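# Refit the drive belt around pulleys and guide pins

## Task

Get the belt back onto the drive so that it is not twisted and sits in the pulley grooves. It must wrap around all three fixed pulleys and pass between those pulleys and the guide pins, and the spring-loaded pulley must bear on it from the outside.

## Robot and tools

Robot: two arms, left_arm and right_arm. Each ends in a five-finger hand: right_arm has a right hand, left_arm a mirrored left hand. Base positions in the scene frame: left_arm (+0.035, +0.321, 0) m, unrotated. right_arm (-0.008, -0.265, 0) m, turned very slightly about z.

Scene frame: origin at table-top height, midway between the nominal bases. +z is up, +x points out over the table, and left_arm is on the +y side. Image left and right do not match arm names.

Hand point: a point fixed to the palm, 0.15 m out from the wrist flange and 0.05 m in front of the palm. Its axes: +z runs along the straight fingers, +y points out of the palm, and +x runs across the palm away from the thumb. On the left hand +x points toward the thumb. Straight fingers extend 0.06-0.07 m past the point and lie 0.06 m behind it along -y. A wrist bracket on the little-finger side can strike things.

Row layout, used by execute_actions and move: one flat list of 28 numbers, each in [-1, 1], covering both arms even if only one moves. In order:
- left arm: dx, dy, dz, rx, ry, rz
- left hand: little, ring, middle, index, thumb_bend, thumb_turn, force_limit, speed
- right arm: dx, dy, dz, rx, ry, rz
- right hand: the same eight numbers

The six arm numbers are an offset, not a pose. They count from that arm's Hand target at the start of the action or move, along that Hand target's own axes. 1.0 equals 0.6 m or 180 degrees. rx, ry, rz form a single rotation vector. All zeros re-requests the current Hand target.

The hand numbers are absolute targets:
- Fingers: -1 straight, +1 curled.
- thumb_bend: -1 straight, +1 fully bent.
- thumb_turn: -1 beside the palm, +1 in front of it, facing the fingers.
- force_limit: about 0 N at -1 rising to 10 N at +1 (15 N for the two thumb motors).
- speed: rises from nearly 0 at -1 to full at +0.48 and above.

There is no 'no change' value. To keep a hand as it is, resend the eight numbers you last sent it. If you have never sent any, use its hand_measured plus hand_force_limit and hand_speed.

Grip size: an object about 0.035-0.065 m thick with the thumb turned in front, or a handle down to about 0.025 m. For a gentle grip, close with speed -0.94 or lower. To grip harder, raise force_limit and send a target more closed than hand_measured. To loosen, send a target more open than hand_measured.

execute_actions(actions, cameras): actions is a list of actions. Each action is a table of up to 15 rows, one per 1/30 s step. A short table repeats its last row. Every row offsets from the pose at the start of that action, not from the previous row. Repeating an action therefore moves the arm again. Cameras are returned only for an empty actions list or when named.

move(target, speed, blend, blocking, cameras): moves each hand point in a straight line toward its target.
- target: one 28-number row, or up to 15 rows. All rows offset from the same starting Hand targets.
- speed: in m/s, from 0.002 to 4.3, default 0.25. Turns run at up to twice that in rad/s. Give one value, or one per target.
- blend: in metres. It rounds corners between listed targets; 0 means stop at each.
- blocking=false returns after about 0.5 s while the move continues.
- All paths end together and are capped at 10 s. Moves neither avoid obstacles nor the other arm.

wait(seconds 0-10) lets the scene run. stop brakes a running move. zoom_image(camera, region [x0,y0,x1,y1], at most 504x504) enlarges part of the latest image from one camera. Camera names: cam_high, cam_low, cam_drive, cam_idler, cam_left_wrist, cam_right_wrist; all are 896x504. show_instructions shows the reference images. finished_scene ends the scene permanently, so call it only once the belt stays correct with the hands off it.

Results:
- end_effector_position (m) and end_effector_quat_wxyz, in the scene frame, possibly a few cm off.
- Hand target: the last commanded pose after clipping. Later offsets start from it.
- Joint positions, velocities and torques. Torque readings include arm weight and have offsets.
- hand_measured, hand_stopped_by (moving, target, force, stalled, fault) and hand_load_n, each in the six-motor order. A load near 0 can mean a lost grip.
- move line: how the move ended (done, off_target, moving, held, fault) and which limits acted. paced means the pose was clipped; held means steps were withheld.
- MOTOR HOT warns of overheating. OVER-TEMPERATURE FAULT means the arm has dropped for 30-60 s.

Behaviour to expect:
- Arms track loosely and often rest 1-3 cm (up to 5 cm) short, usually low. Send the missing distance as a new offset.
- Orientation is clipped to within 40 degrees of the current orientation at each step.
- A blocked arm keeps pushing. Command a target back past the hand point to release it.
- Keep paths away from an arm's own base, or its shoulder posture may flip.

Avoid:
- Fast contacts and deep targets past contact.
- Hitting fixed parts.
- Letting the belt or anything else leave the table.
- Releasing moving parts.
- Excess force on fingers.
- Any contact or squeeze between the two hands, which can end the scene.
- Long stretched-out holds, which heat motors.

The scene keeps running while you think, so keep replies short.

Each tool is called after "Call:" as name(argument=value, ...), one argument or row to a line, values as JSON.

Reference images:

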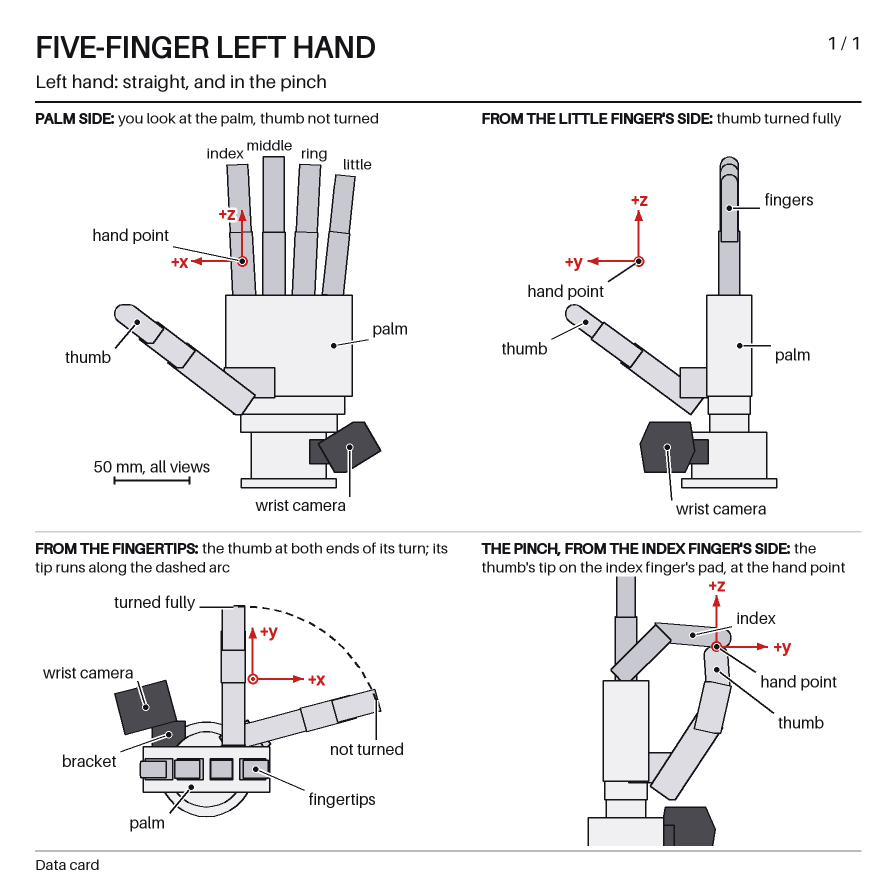

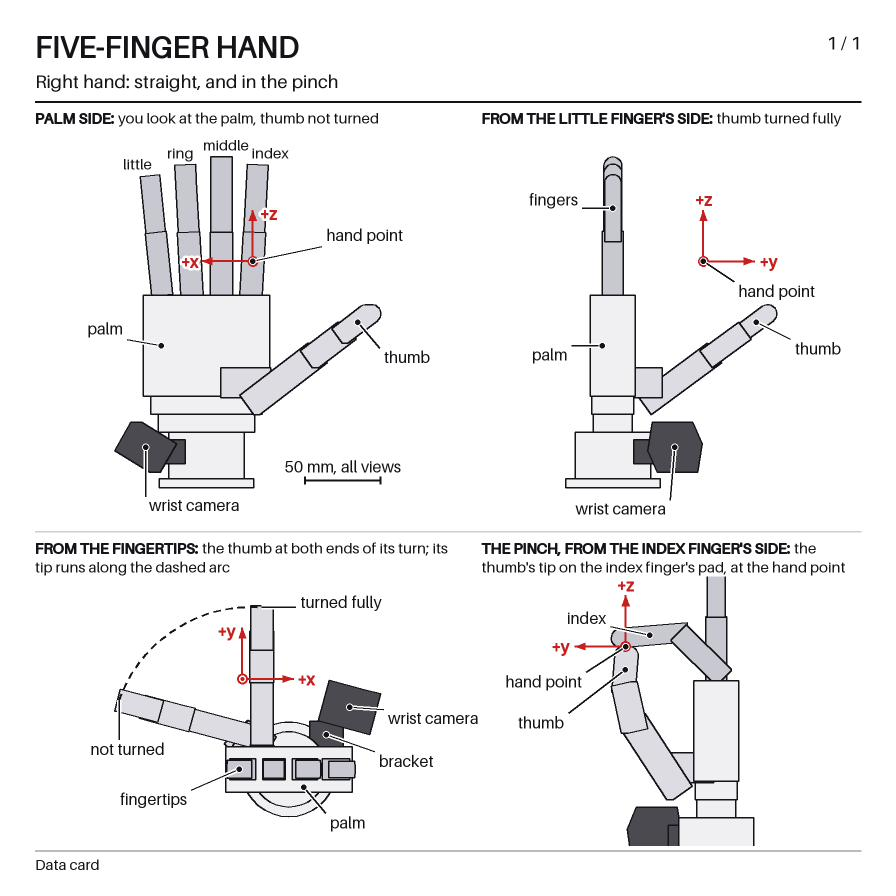

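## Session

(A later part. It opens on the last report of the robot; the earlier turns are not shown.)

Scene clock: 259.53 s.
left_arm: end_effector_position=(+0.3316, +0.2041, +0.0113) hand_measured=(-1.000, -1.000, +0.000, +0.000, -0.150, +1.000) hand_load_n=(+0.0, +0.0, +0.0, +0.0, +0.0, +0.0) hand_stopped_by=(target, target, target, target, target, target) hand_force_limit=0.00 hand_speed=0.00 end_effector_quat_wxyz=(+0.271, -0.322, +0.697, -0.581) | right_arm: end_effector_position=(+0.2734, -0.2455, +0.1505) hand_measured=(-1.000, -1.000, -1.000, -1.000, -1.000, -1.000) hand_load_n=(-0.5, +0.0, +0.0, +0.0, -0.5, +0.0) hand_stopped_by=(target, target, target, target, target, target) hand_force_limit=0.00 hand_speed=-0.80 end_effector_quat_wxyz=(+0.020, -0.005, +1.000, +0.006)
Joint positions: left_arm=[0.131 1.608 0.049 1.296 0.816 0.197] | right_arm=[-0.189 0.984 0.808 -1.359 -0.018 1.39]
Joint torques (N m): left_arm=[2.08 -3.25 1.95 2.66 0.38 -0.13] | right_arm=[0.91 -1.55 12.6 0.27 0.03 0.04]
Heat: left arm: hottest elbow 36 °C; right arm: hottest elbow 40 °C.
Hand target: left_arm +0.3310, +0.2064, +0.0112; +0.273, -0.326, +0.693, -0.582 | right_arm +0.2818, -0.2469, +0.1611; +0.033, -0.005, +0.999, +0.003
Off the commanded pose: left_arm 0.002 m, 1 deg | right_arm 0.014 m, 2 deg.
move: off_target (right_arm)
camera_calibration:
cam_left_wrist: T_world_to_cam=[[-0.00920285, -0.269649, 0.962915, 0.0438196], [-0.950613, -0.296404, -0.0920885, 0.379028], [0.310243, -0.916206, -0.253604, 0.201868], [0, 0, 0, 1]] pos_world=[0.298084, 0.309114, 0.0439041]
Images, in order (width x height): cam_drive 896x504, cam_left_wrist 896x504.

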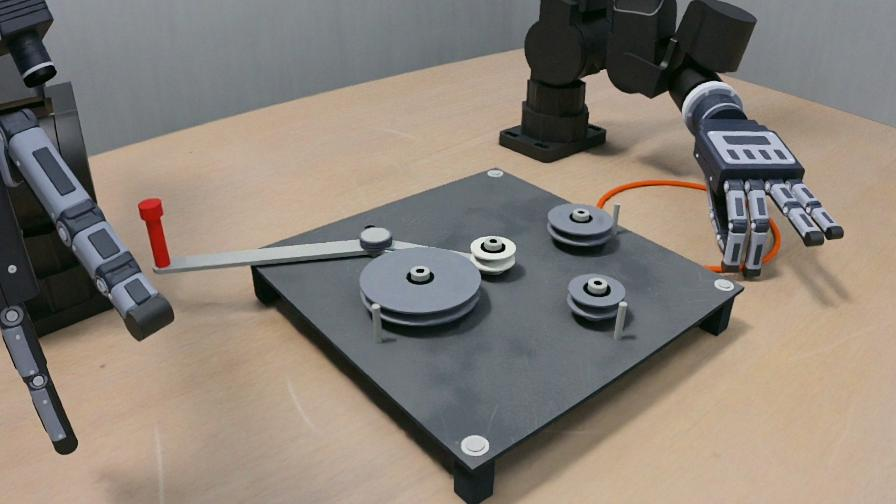

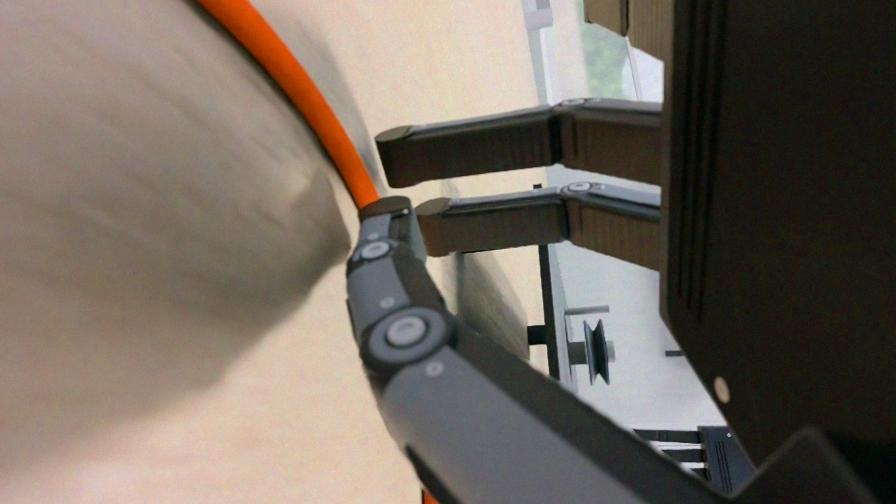

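Call:
move(
  target=[0, 0, 0, 0, 0, 0, -1,-1,0.5,0.5,-0.15,1,-0.1,-0.7, 0,0,0,0,0,0,-1,-1,-1,-1,-1,-1,0,-0.8],
  speed=0.03,
  cameras=["cam_drive","cam_left_wrist"],
)

Call:
zoom_image(
  camera="cam_left_wrist",
  region=[200, 80, 560, 400],
)

Scene clock: 263.07 s.
left_arm: end_effector_position=(+0.3315, +0.2041, +0.0111) hand_measured=(-1.000, -1.000, +0.244, +0.272, -0.150, +1.000) hand_load_n=(+0.0, +0.0, +5.0, +5.5, +1.0, -2.5) hand_stopped_by=(target, target, force, force, target, target) hand_force_limit=-0.10 hand_speed=-0.70 end_effector_quat_wxyz=(+0.271, -0.322, +0.697, -0.581) | right_arm: end_effector_position=(+0.2734, -0.2455, +0.1505) hand_measured=(-1.000, -1.000, -1.000, -1.000, -1.000, -1.000) hand_load_n=(+0.0, +0.0, -0.5, +0.0, +0.0, +0.0) hand_stopped_by=(target, target, target, target, target, target) hand_force_limit=0.00 hand_speed=-0.80 end_effector_quat_wxyz=(+0.020, -0.005, +1.000, +0.006)
Joint positions: left_arm=[0.131 1.608 0.049 1.296 0.816 0.197] | right_arm=[-0.189 0.984 0.808 -1.359 -0.018 1.39]
Joint torques (N m): left_arm=[2.08 -2.9 1.92 2.7 0.38 -0.13] | right_arm=[1.14 -1.61 12.45 0.36 0.07 0.03]
Heat: left arm: hottest elbow 36 °C; right arm: hottest elbow 40 °C.
Hand target: left_arm +0.3310, +0.2064, +0.0112; +0.273, -0.326, +0.693, -0.582 | right_arm +0.2818, -0.2469, +0.1611; +0.033, -0.005, +0.999, +0.003
Off the commanded pose: left_arm 0.002 m, 1 deg | right_arm 0.014 m, 2 deg.
move: off_target (right_arm)
camera_calibration:
cam_left_wrist: T_world_to_cam=[[-0.00853223, -0.269535, 0.962953, 0.0437742], [-0.950678, -0.296411, -0.0913902, 0.378905], [0.310062, -0.916238, -0.253712, 0.201917], [0, 0, 0, 1]] pos_world=[0.297983, 0.309114, 0.0437043]
Images, in order (width x height): cam_drive 896x504, cam_left_wrist 896x504.

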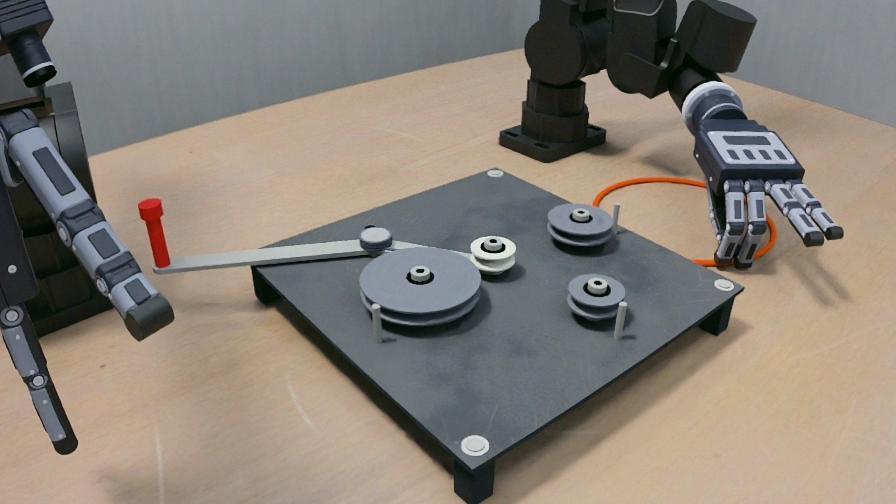

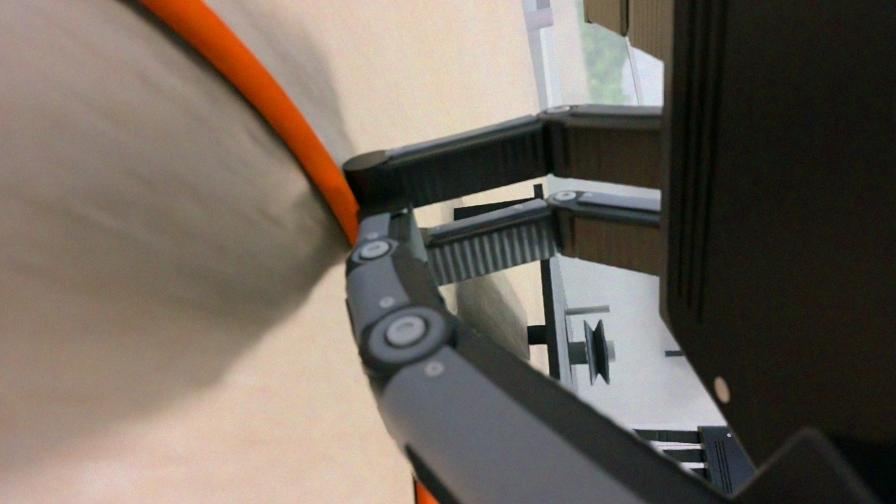

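Scaled by 1.400 from the camera's 896x504 image, which has a finer 1280x720 frame.

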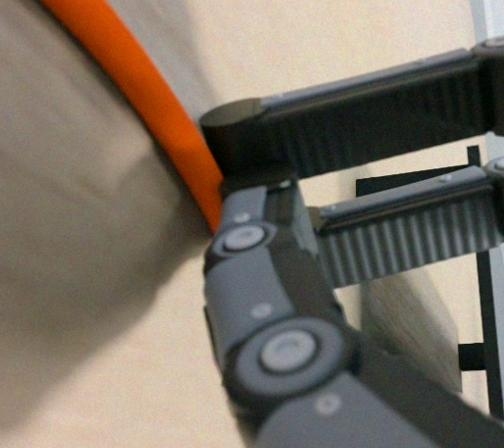

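Call:
move(
  target=[0, -0.197, -0.035, 0, 0, 0, -1,-1,0.5,0.5,-0.15,1,-0.1,-0.7, 0,0,0,0,0,0,-1,-1,-1,-1,-1,-1,0,-0.8],
  speed=0.1,
  cameras=["cam_high","cam_drive","cam_left_wrist","cam_low"],
)

Scene clock: 267.60 s.
left_arm: end_effector_position=(+0.3174, +0.2068, +0.1088) hand_measured=(-1.000, -1.000, +0.244, +0.272, -0.150, +1.000) hand_load_n=(-0.5, +0.0, +5.0, +5.0, +1.0, -2.5) hand_stopped_by=(target, target, force, force, target, target) hand_force_limit=-0.10 hand_speed=-0.70 end_effector_quat_wxyz=(+0.257, -0.346, +0.692, -0.579) | right_arm: end_effector_position=(+0.2734, -0.2455, +0.1505) hand_measured=(-1.000, -1.000, -1.000, -1.000, -1.000, -1.000) hand_load_n=(+0.0, +0.0, +0.0, +0.5, +0.0, +0.0) hand_stopped_by=(target, target, target, target, target, target) hand_force_limit=0.00 hand_speed=-0.80 end_effector_quat_wxyz=(+0.020, -0.005, +1.000, +0.006)
Joint positions: left_arm=[0.156 0.669 0.141 0.232 0.825 0.173] | right_arm=[-0.189 0.984 0.808 -1.359 -0.018 1.39]
Joint torques (N m): left_arm=[0.44 0.73 14.68 0.95 0.21 0.05] | right_arm=[0.85 -1.73 12.53 0.14 0.09 0.01]
Heat: left arm: hottest elbow 36 °C; right arm: hottest elbow 40 °C.
Hand target: left_arm +0.3309, +0.2065, +0.1314; +0.273, -0.326, +0.693, -0.582 | right_arm +0.2818, -0.2469, +0.1611; +0.033, -0.005, +0.999, +0.003
Off the commanded pose: left_arm 0.026 m, 3 deg | right_arm 0.014 m, 2 deg.
move: off_target (left_arm, right_arm)
camera_calibration:
cam_left_wrist: T_world_to_cam=[[0.041963, -0.245235, 0.968555, -0.0713704], [-0.947232, -0.318105, -0.0395039, 0.372998], [0.31779, -0.915789, -0.245643, 0.230099], [0, 0, 0, 1]] pos_world=[0.283187, 0.311872, 0.140383]
Images, in order (width x height): cam_high 896x504, cam_low 896x504, cam_drive 896x504, cam_left_wrist 896x504.

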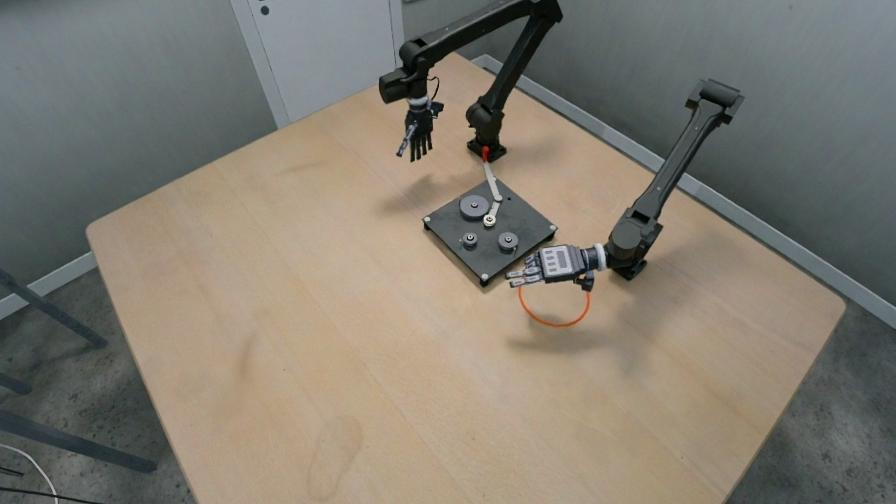

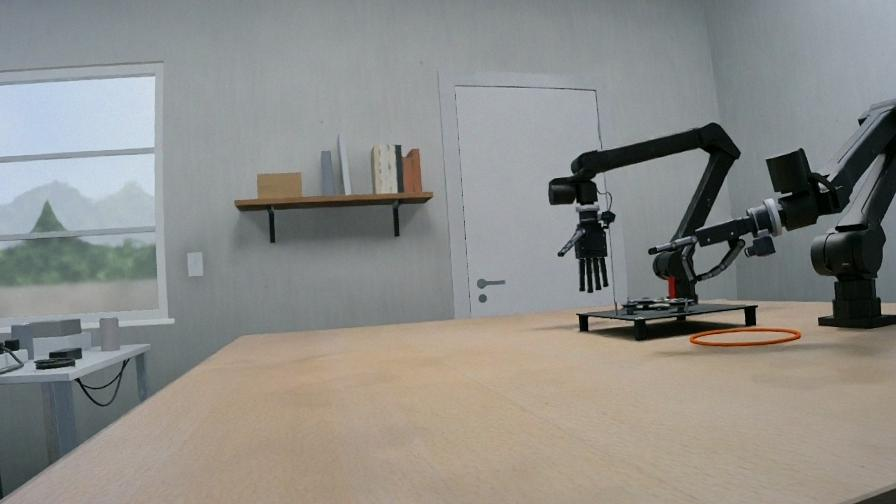

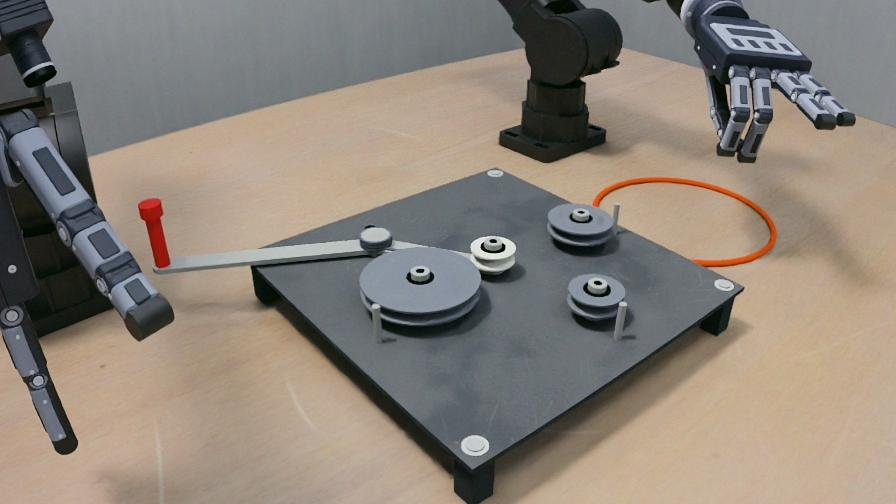

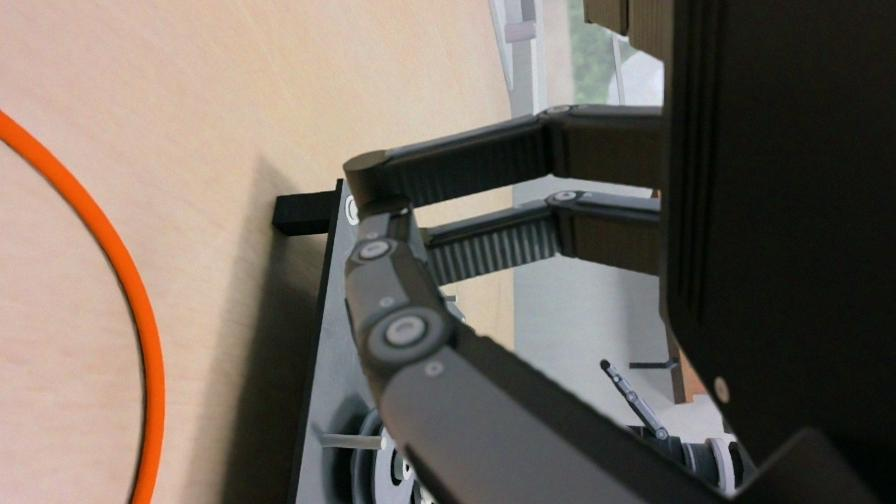

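Call:
move(
  target=[0.0057, 0.169, 0.015, 0, 0, 0, -1,-1,-0.1,-0.1,0,1,-0.1,0, 0,0,0,0,0,0,-1,-1,-1,-1,-1,-1,0,-0.8],
  speed=0.15,
  cameras=["cam_drive","cam_left_wrist"],
)

Call:
zoom_image(
  camera="cam_left_wrist",
  region=[200, 80, 560, 400],
)

Scene clock: 285.53 s.
left_arm: end_effector_position=(+0.3228, +0.2078, +0.0298) hand_measured=(-1.000, -1.000, -0.100, -0.100, +0.000, +1.000) hand_load_n=(+0.0, +0.0, +0.0, +0.0, +0.0, +0.0) hand_stopped_by=(target, target, target, target, target, target) hand_force_limit=-0.10 hand_speed=0.00 end_effector_quat_wxyz=(+0.273, -0.319, +0.698, -0.579) | right_arm: end_effector_position=(+0.2734, -0.2455, +0.1505) hand_measured=(-1.000, -1.000, -1.000, -1.000, -1.000, -1.000) hand_load_n=(+0.0, +0.0, +0.0, +0.0, +0.0, +0.0) hand_stopped_by=(target, target, target, target, target, target) hand_force_limit=0.00 hand_speed=-0.80 end_effector_quat_wxyz=(+0.020, -0.005, +1.000, +0.006)
Joint positions: left_arm=[0.157 1.358 0.03 1.056 0.84 0.217] | right_arm=[-0.189 0.984 0.808 -1.359 -0.018 1.39]
Joint torques (N m): left_arm=[2.08 -1.44 4.04 2.65 0.4 -0.18] | right_arm=[0.56 -1.73 12.51 0.25 0.07 -0.02]
Heat: left arm: hottest elbow 39 °C; right arm: hottest elbow 40 °C.
Hand target: left_arm +0.3221, +0.2095, +0.0299; +0.274, -0.326, +0.693, -0.582 | right_arm +0.2818, -0.2469, +0.1611; +0.033, -0.005, +0.999, +0.003
Off the commanded pose: left_arm 0.002 m, 1 deg | right_arm 0.014 m, 2 deg.
move: off_target (right_arm)
camera_calibration:
cam_left_wrist: T_world_to_cam=[[-0.0135398, -0.276579, 0.960896, 0.0297332], [-0.950672, -0.294278, -0.0980993, 0.373211], [0.309903, -0.914825, -0.258952, 0.212687], [0, 0, 0, 1]] pos_world=[0.289292, 0.312623, 0.0631169]
Images, in order (width x height): cam_drive 896x504, cam_left_wrist 896x504.

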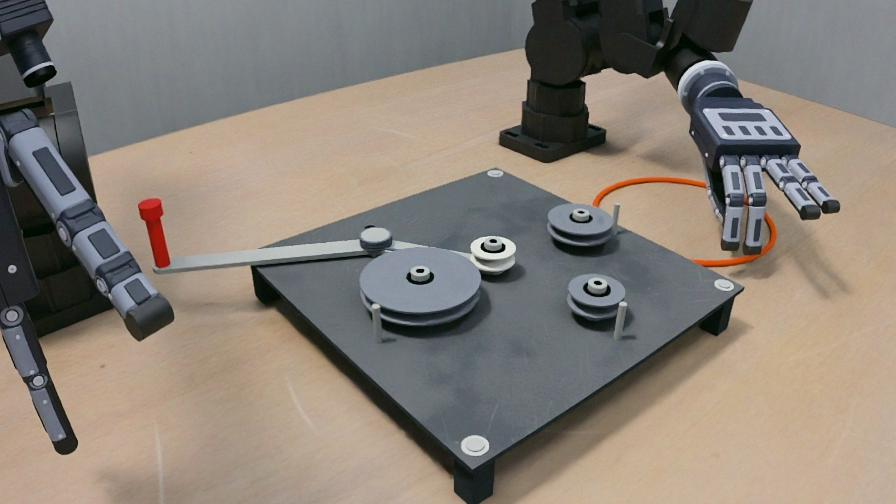

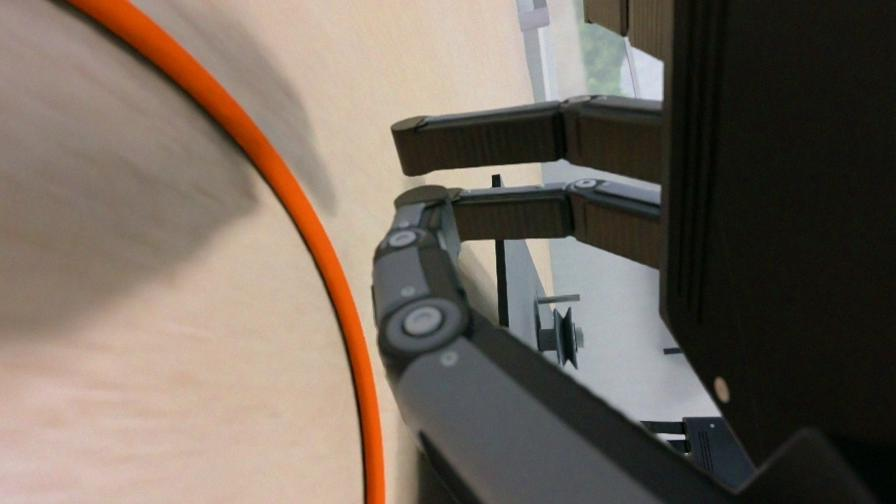

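Scaled by 1.400 from the camera's 896x504 image, which has a finer 1280x720 frame.

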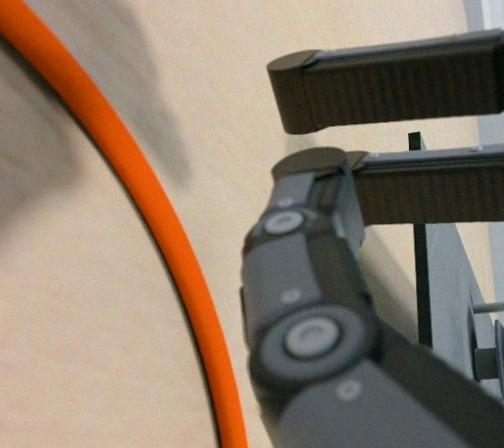

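Call:
move(
  target=[0, 0.0307, -0.0013, 0, 0, 0, -1,-1,-0.1,-0.1,0,1,-0.1,0, 0,0,0,0,0,0,-1,-1,-1,-1,-1,-1,0,-0.8],
  speed=0.06,
  cameras=["cam_drive","cam_left_wrist"],
)

Call:
zoom_image(
  camera="cam_left_wrist",
  region=[200, 80, 560, 400],
)

Call:
zoom_image(
  camera="cam_drive",
  region=[660, 170, 860, 300],
)

Scene clock: 296.47 s.
left_arm: end_effector_position=(+0.3199, +0.2100, +0.0118) hand_measured=(-1.000, -1.000, -0.100, -0.100, +0.000, +1.000) hand_load_n=(+0.0, +0.0, +0.0, +0.0, +0.0, +0.5) hand_stopped_by=(target, target, target, target, target, target) hand_force_limit=-0.10 hand_speed=0.00 end_effector_quat_wxyz=(+0.272, -0.321, +0.697, -0.581) | right_arm: end_effector_position=(+0.2734, -0.2455, +0.1505) hand_measured=(-1.000, -1.000, -1.000, -1.000, -1.000, -1.000) hand_load_n=(+0.0, +0.0, +0.0, +0.0, -0.5, +0.0) hand_stopped_by=(target, target, target, target, target, target) hand_force_limit=0.00 hand_speed=-0.80 end_effector_quat_wxyz=(+0.020, -0.005, +1.000, +0.006)
Joint positions: left_arm=[0.175 1.589 0.021 1.292 0.858 0.216] | right_arm=[-0.189 0.984 0.808 -1.359 -0.018 1.39]
Joint torques (N m): left_arm=[2.08 -2.55 1.78 2.63 0.4 -0.15] | right_arm=[1.03 -1.08 12.42 0.34 0.07 -0.01]
Heat: left arm: hottest elbow 38 °C; right arm: hottest elbow 40 °C.
Hand target: left_arm +0.3189, +0.2120, +0.0119; +0.273, -0.326, +0.693, -0.582 | right_arm +0.2818, -0.2469, +0.1611; +0.033, -0.005, +0.999, +0.003
Off the commanded pose: left_arm 0.002 m, 1 deg | right_arm 0.014 m, 2 deg.
move: off_target (right_arm)
camera_calibration:
cam_left_wrist: T_world_to_cam=[[-0.0110372, -0.271251, 0.962445, 0.0456509], [-0.950697, -0.295474, -0.0941777, 0.369518], [0.309924, -0.916034, -0.254617, 0.211073], [0, 0, 0, 1]] pos_world=[0.286387, 0.314916, 0.0446066]
Images, in order (width x height): cam_drive 896x504, cam_left_wrist 896x504.

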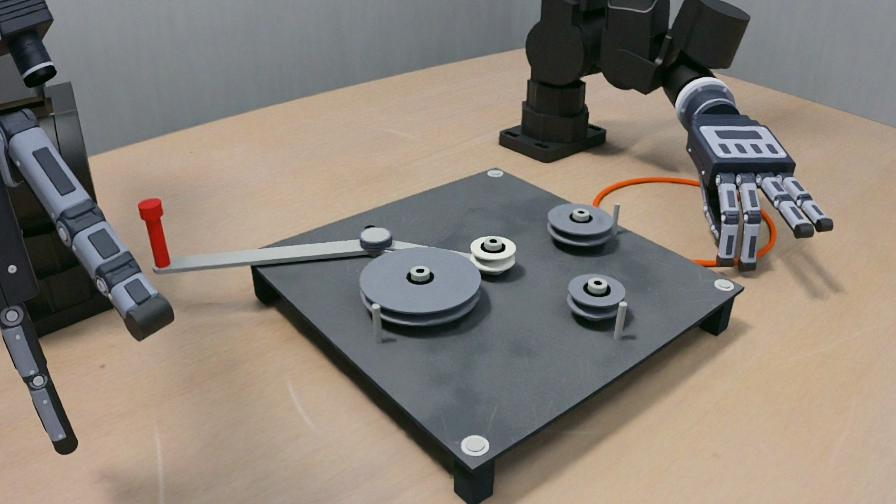

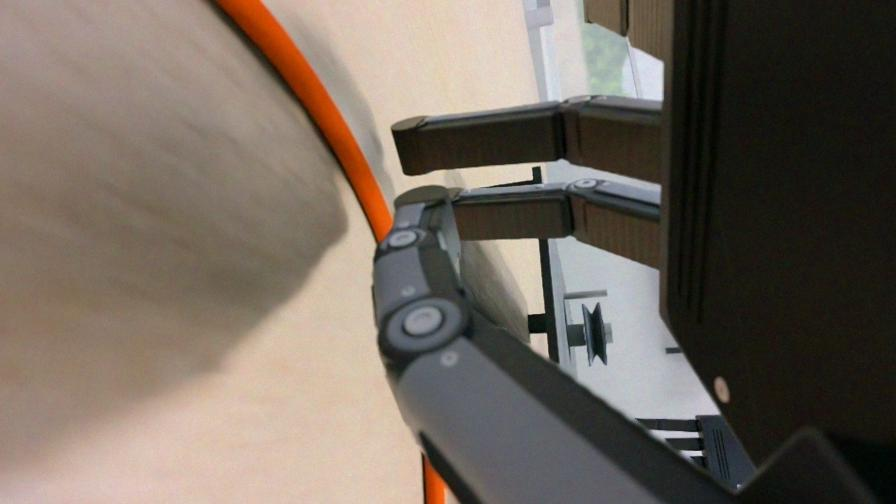

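Scaled by 1.400 from the camera's 896x504 image, which has a finer 1280x720 frame.

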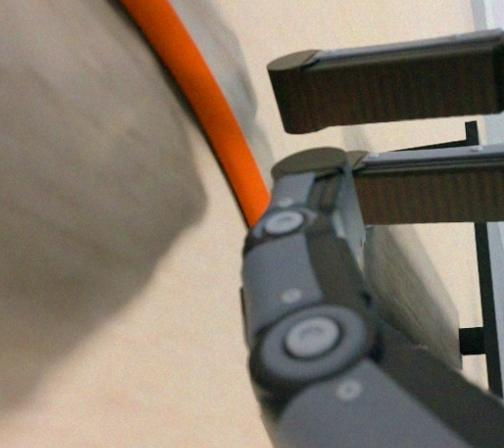

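Scaled by 2.520 from the camera's 896x504 image, which has a finer 1280x720 frame.

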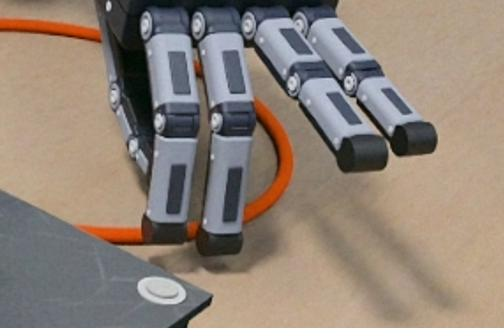

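Call:
move(
  target=[0, 0.0075, 0.001, 0, 0, 0, -1,-1,-0.1,-0.1,0,1,-0.1,0, 0,0,0,0,0,0,-1,-1,-1,-1,-1,-1,0,-0.8],
  speed=0.03,
  cameras=["cam_drive","cam_left_wrist"],
)

Call:
zoom_image(
  camera="cam_drive",
  region=[660, 170, 860, 300],
)

Scene clock: 305.50 s.
left_arm: end_effector_position=(+0.3193, +0.2100, +0.0071) hand_measured=(-1.000, -1.000, -0.100, -0.100, +0.000, +1.000) hand_load_n=(+0.0, +0.0, +0.0, +0.0, +0.0, +0.0) hand_stopped_by=(target, target, target, target, target, target) hand_force_limit=-0.10 hand_speed=0.00 end_effector_quat_wxyz=(+0.271, -0.321, +0.697, -0.581) | right_arm: end_effector_position=(+0.2734, -0.2455, +0.1505) hand_measured=(-1.000, -1.000, -1.000, -1.000, -1.000, -1.000) hand_load_n=(+0.0, +0.0, +0.0, +0.0, +0.0, +0.0) hand_stopped_by=(target, target, target, target, target, target) hand_force_limit=0.00 hand_speed=-0.80 end_effector_quat_wxyz=(+0.020, -0.005, +1.000, +0.006)
Joint positions: left_arm=[0.175 1.65 0.021 1.352 0.859 0.216] | right_arm=[-0.189 0.984 0.808 -1.359 -0.018 1.39]
Joint torques (N m): left_arm=[2.08 -2.9 1.29 2.58 0.41 -0.14] | right_arm=[0.62 -1.08 12.52 0.31 0.09 0.01]
Heat: left arm: hottest elbow 36 °C; right arm: hottest elbow 40 °C.
Hand target: left_arm +0.3188, +0.2121, +0.0074; +0.273, -0.326, +0.693, -0.582 | right_arm +0.2818, -0.2469, +0.1611; +0.033, -0.005, +0.999, +0.003
Off the commanded pose: left_arm 0.002 m, 1 deg | right_arm 0.014 m, 2 deg.
move: off_target (right_arm)
camera_calibration:
cam_left_wrist: T_world_to_cam=[[-0.0103357, -0.270933, 0.962543, 0.0499878], [-0.950759, -0.295526, -0.0933929, 0.368622], [0.30976, -0.916111, -0.254538, 0.210165], [0, 0, 0, 1]] pos_world=[0.285887, 0.315016, 0.0398064]
Images, in order (width x height): cam_drive 896x504, cam_left_wrist 896x504.

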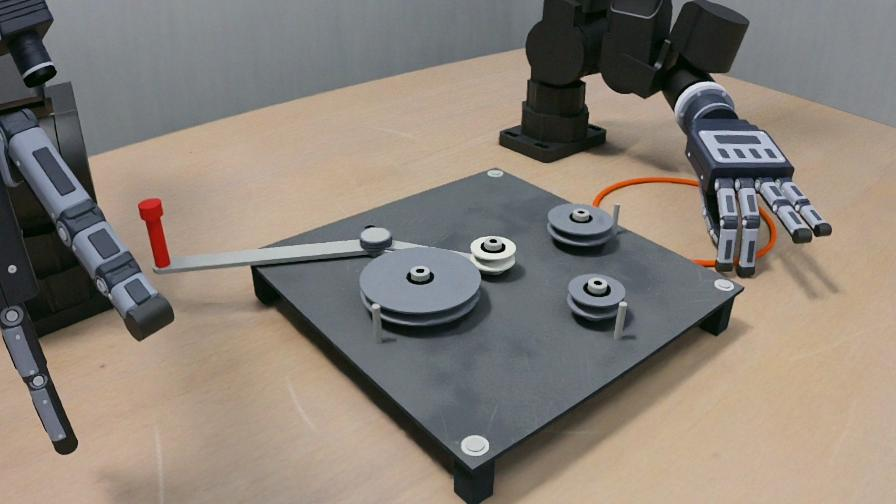

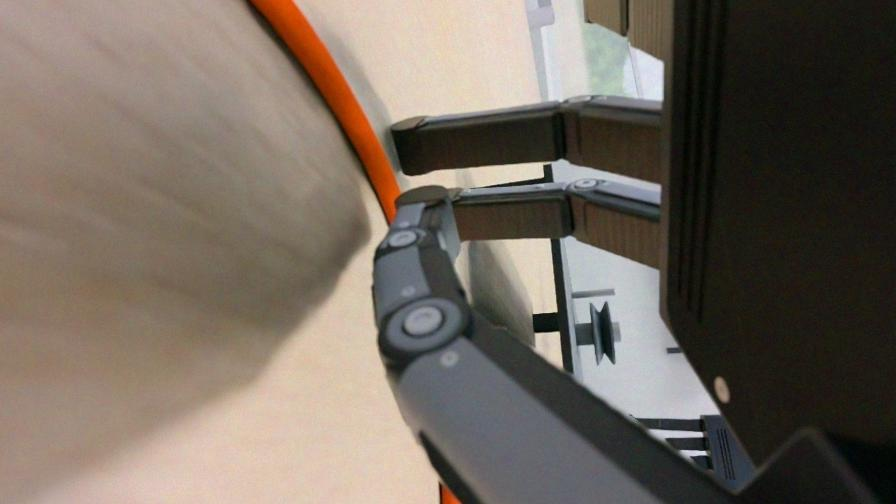

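Scaled by 2.520 from the camera's 896x504 image, which has a finer 1280x720 frame.

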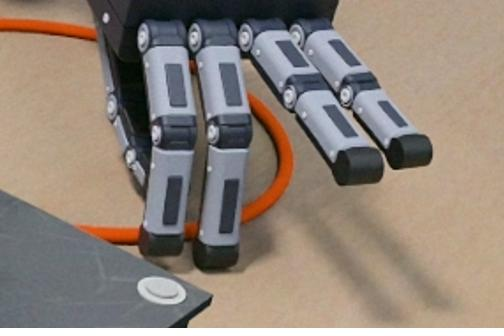

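Call:
move(
  target=[
    [0, 0.006, 0.001, 0, 0, 0, -1,-1,-0.1,-0.1,0,1,-0.1,0, 0,0,0,0,0,0,-1,-1,-1,-1,-1,-1,0,-0.8],
    [0, 0.0065, 0.001, 0, 0, 0, -1,-1,0.5,0.5,0,1,0.1,-0.7, 0,0,0,0,0,0,-1,-1,-1,-1,-1,-1,0,-0.8],
  ],
  speed=0.03,
  cameras=["cam_drive","cam_left_wrist"],
)

Call:
zoom_image(
  camera="cam_drive",
  region=[660, 170, 860, 300],
)

Call:
zoom_image(
  camera="cam_left_wrist",
  region=[200, 80, 560, 400],
)

Scene clock: 312.33 s.
left_arm: end_effector_position=(+0.3223, +0.2102, +0.0084) hand_measured=(-1.000, -1.000, +0.228, +0.252, +0.000, +1.000) hand_load_n=(+0.0, +0.0, +7.0, +12.0, +1.5, -0.5) hand_stopped_by=(target, target, force, force, target, target) hand_force_limit=0.10 hand_speed=-0.70 end_effector_quat_wxyz=(+0.281, -0.311, +0.695, -0.585) | right_arm: end_effector_position=(+0.2734, -0.2455, +0.1505) hand_measured=(-1.000, -1.000, -1.000, -1.000, -1.000, -1.000) hand_load_n=(+0.0, +0.0, +0.0, +0.0, +0.0, +0.0) hand_stopped_by=(target, target, target, target, target, target) hand_force_limit=0.00 hand_speed=-0.80 end_effector_quat_wxyz=(+0.020, -0.005, +1.000, +0.006)
Joint positions: left_arm=[0.177 1.698 0.024 1.428 0.865 0.216] | right_arm=[-0.189 0.984 0.808 -1.359 -0.018 1.39]
Joint torques (N m): left_arm=[2.02 -2.73 0.81 1.68 0.11 -0.14] | right_arm=[0.91 -1.61 12.59 0.29 0.05 -0.01]
Heat: left arm: hottest elbow 36 °C; right arm: hottest elbow 40 °C.
Hand target: left_arm +0.3187, +0.2122, +0.0034; +0.274, -0.326, +0.693, -0.582 | right_arm +0.2818, -0.2469, +0.1611; +0.033, -0.005, +0.999, +0.003
Off the commanded pose: left_arm 0.006 m, 2 deg | right_arm 0.014 m, 2 deg.
move: off_target (right_arm)
camera_calibration:
cam_left_wrist: T_world_to_cam=[[-0.0393326, -0.274151, 0.960882, 0.0588468], [-0.948909, -0.29106, -0.121885, 0.370281], [0.313089, -0.916584, -0.248696, 0.208727], [0, 0, 0, 1]] pos_world=[0.288328, 0.315222, 0.0404965]
Images, in order (width x height): cam_drive 896x504, cam_left_wrist 896x504.

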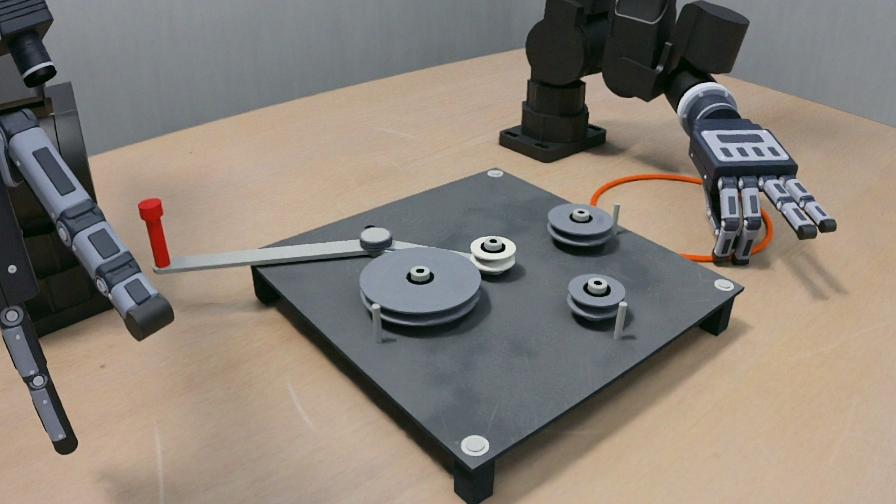

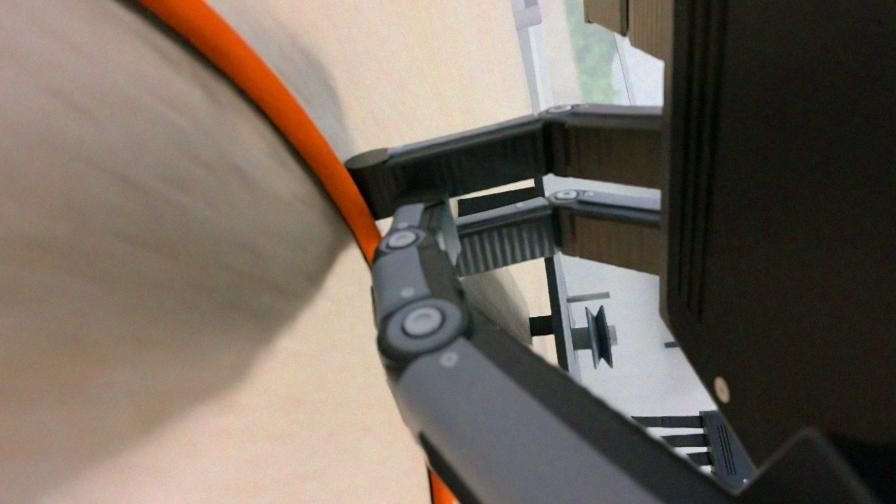

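Scaled by 2.520 from the camera's 896x504 image, which has a finer 1280x720 frame.

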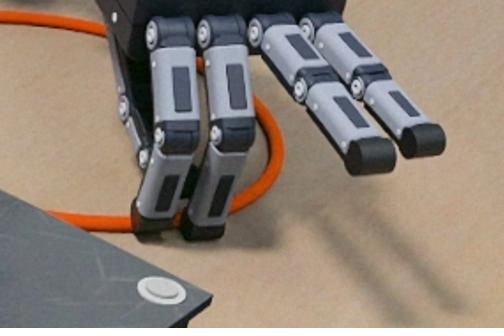

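Scaled by 1.400 from the camera's 896x504 image, which has a finer 1280x720 frame.

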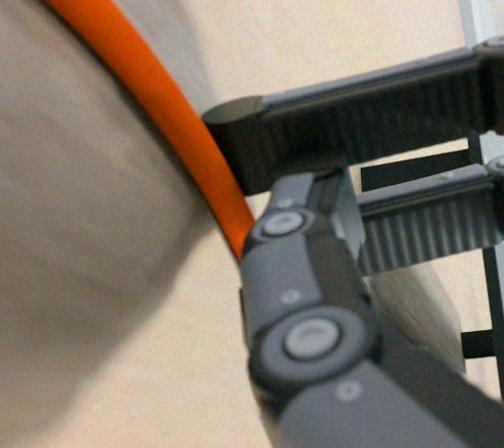

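Call:
move(
  target=[0, -0.06, -0.01, 0, 0, 0, -1,-1,0.5,0.5,0,1,0.1,-0.7, 0,0,0,0,0,0,-1,-1,-1,-1,-1,-1,0,-0.8],
  speed=0.1,
  cameras=["cam_drive","cam_left_wrist"],
)

Call:
zoom_image(
  camera="cam_drive",
  region=[660, 170, 860, 300],
)

Scene clock: 319.07 s.
left_arm: end_effector_position=(+0.3129, +0.2098, +0.0374) hand_measured=(-1.000, -1.000, +0.228, +0.252, +0.000, +1.000) hand_load_n=(+0.0, +0.0, +6.0, +12.0, +2.0, -0.5) hand_stopped_by=(target, target, force, force, target, target) hand_force_limit=0.10 hand_speed=-0.70 end_effector_quat_wxyz=(+0.266, -0.332, +0.691, -0.584) | right_arm: end_effector_position=(+0.2734, -0.2455, +0.1505) hand_measured=(-1.000, -1.000, -1.000, -1.000, -1.000, -1.000) hand_load_n=(+0.0, +0.0, +0.0, +0.0, +0.0, +0.0) hand_stopped_by=(target, target, target, target, target, target) hand_force_limit=0.00 hand_speed=-0.80 end_effector_quat_wxyz=(+0.020, -0.005, +1.000, +0.006)
Joint positions: left_arm=[0.186 1.249 0.01 0.966 0.863 0.189] | right_arm=[-0.189 0.984 0.808 -1.359 -0.018 1.39]
Joint torques (N m): left_arm=[1.26 -1.9 6.49 1.14 0.2 0.05] | right_arm=[1.44 -1.79 12.42 0.21 0.11 0.03]
Heat: left arm: hottest elbow 35 °C; right arm: hottest elbow 40 °C.
Hand target: left_arm +0.3190, +0.2119, +0.0399; +0.273, -0.326, +0.693, -0.582 | right_arm +0.2818, -0.2469, +0.1611; +0.033, -0.005, +0.999, +0.003
Off the commanded pose: left_arm 0.007 m, 1 deg | right_arm 0.014 m, 2 deg.
move: off_target (right_arm)
camera_calibration:
cam_left_wrist: T_world_to_cam=[[0.00589926, -0.250668, 0.968055, 0.0111505], [-0.948691, -0.307465, -0.0738335, 0.366372], [0.316151, -0.917949, -0.23962, 0.217489], [0, 0, 0, 1]] pos_world=[0.278749, 0.315086, 0.068371]
Images, in order (width x height): cam_drive 896x504, cam_left_wrist 896x504.

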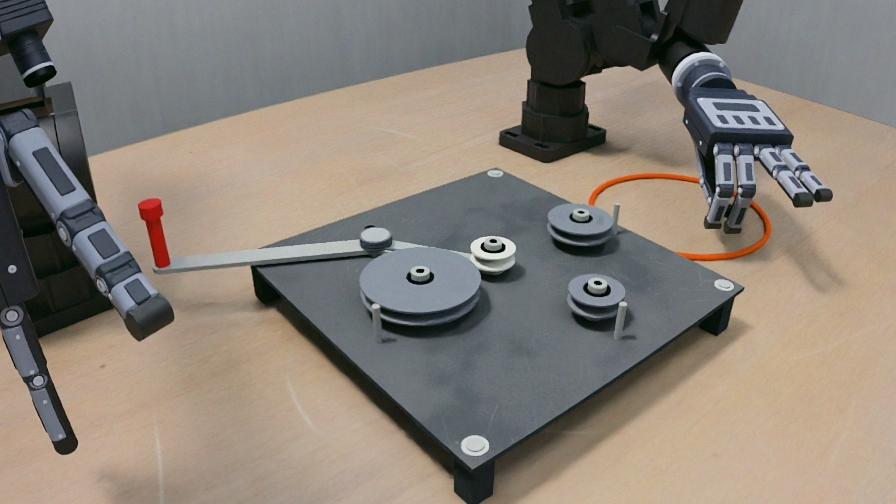

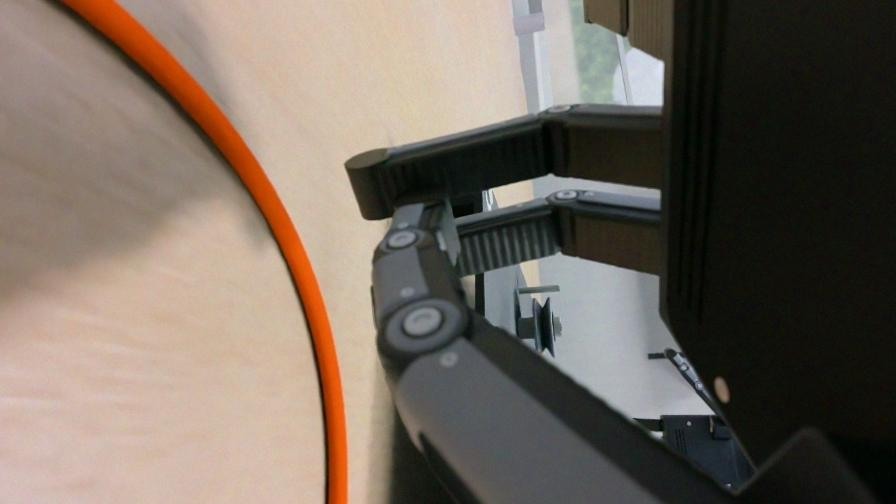

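Scaled by 2.520 from the camera's 896x504 image, which has a finer 1280x720 frame.

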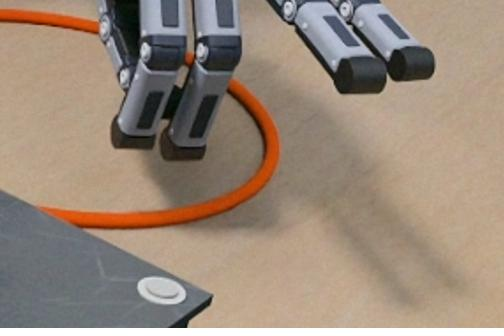

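Call:
move(
  target=[
    [0.012, 0.010, -0.0085, 0, 0, 0, -1,-1,-0.1,-0.1,-0.15,1,0,0.3, 0,0,0,0,0,0,-1,-1,-1,-1,-1,-1,0,-0.8],
    [0.012, 0.0513, -0.0085, 0, 0, 0, -1,-1,-0.1,-0.1,-0.15,1,0,0.3, 0,0,0,0,0,0,-1,-1,-1,-1,-1,-1,0,-0.8],
  ],
  speed=0.1,
  cameras=["cam_drive","cam_left_wrist"],
)

Call:
zoom_image(
  camera="cam_drive",
  region=[660, 170, 860, 300],
)

Scene clock: 343.87 s.
left_arm: end_effector_position=(+0.3095, +0.2095, +0.0348) hand_measured=(-1.000, -1.000, -0.100, -0.100, -0.150, +1.000) hand_load_n=(+0.0, +0.0, -0.5, +0.0, +0.0, +0.0) hand_stopped_by=(target, target, target, target, target, target) hand_force_limit=0.00 hand_speed=0.30 end_effector_quat_wxyz=(+0.265, -0.333, +0.692, -0.583) | right_arm: end_effector_position=(+0.2734, -0.2455, +0.1505) hand_measured=(-1.000, -1.000, -1.000, -1.000, -1.000, -1.000) hand_load_n=(+0.0, +0.0, +0.0, +0.0, -0.5, +0.0) hand_stopped_by=(target, target, target, target, target, target) hand_force_limit=0.00 hand_speed=-0.80 end_effector_quat_wxyz=(+0.020, -0.005, +1.000, +0.006)
Joint positions: left_arm=[0.186 1.252 0.002 0.97 0.862 0.193] | right_arm=[-0.189 0.984 0.808 -1.359 -0.018 1.39]
Joint torques (N m): left_arm=[1.26 -1.49 5.18 1.59 0.32 -0.07] | right_arm=[0.56 -1.85 12.55 0.1 0.06 0.01]
Heat: left arm: hottest elbow 34 °C; right arm: hottest elbow 41 °C.
Hand target: left_arm +0.3095, +0.2095, +0.0350; +0.265, -0.333, +0.692, -0.583 (not the last commanded pose) | right_arm +0.2818, -0.2469, +0.1611; +0.033, -0.005, +0.999, +0.003
Off the commanded pose: left_arm 0.025 m, 1 deg | right_arm 0.014 m, 2 deg.
move: held (left_arm; a check stopped the path), off_target (right_arm); path passed 1 of 2 targets; limits=held
pose unreachable (left arm): on one or more control steps of this call, first in action 0 (counted from 0), this arm could not follow its commanded pose, so it was not sent that pose on those steps. It may still have moved: this result reports where it is.
cause: moving toward the commanded pose would bring two parts of the arm too close to each other (joints 2 (shoulder) and 3 (elbow) lie between them).
camera_calibration:
cam_left_wrist: T_world_to_cam=[[0.0110329, -0.252289, 0.967589, 0.0123203], [-0.948931, -0.307752, -0.069423, 0.362815], [0.315292, -0.917409, -0.2428, 0.21792], [0, 0, 0, 1]] pos_world=[0.275442, 0.314687, 0.0661779]
Images, in order (width x height): cam_drive 896x504, cam_left_wrist 896x504.

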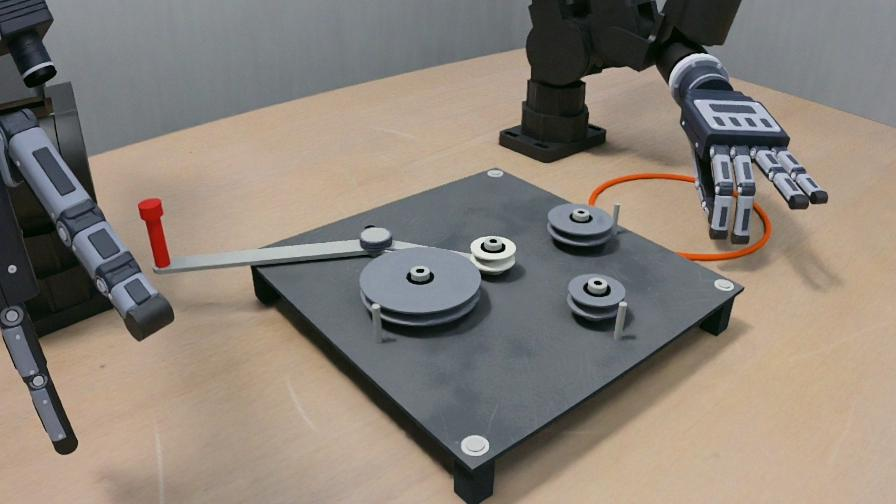

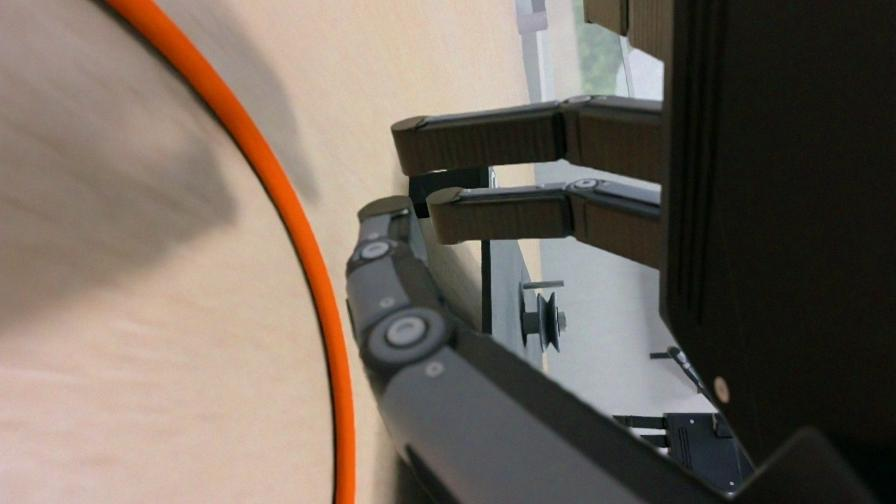

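Scaled by 2.520 from the camera's 896x504 image, which has a finer 1280x720 frame.

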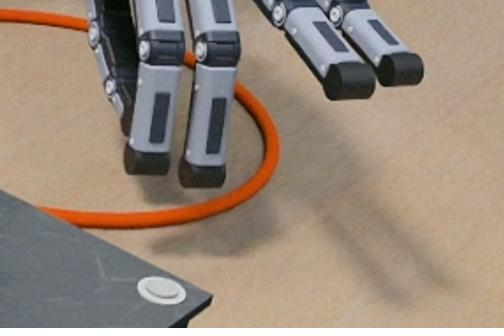

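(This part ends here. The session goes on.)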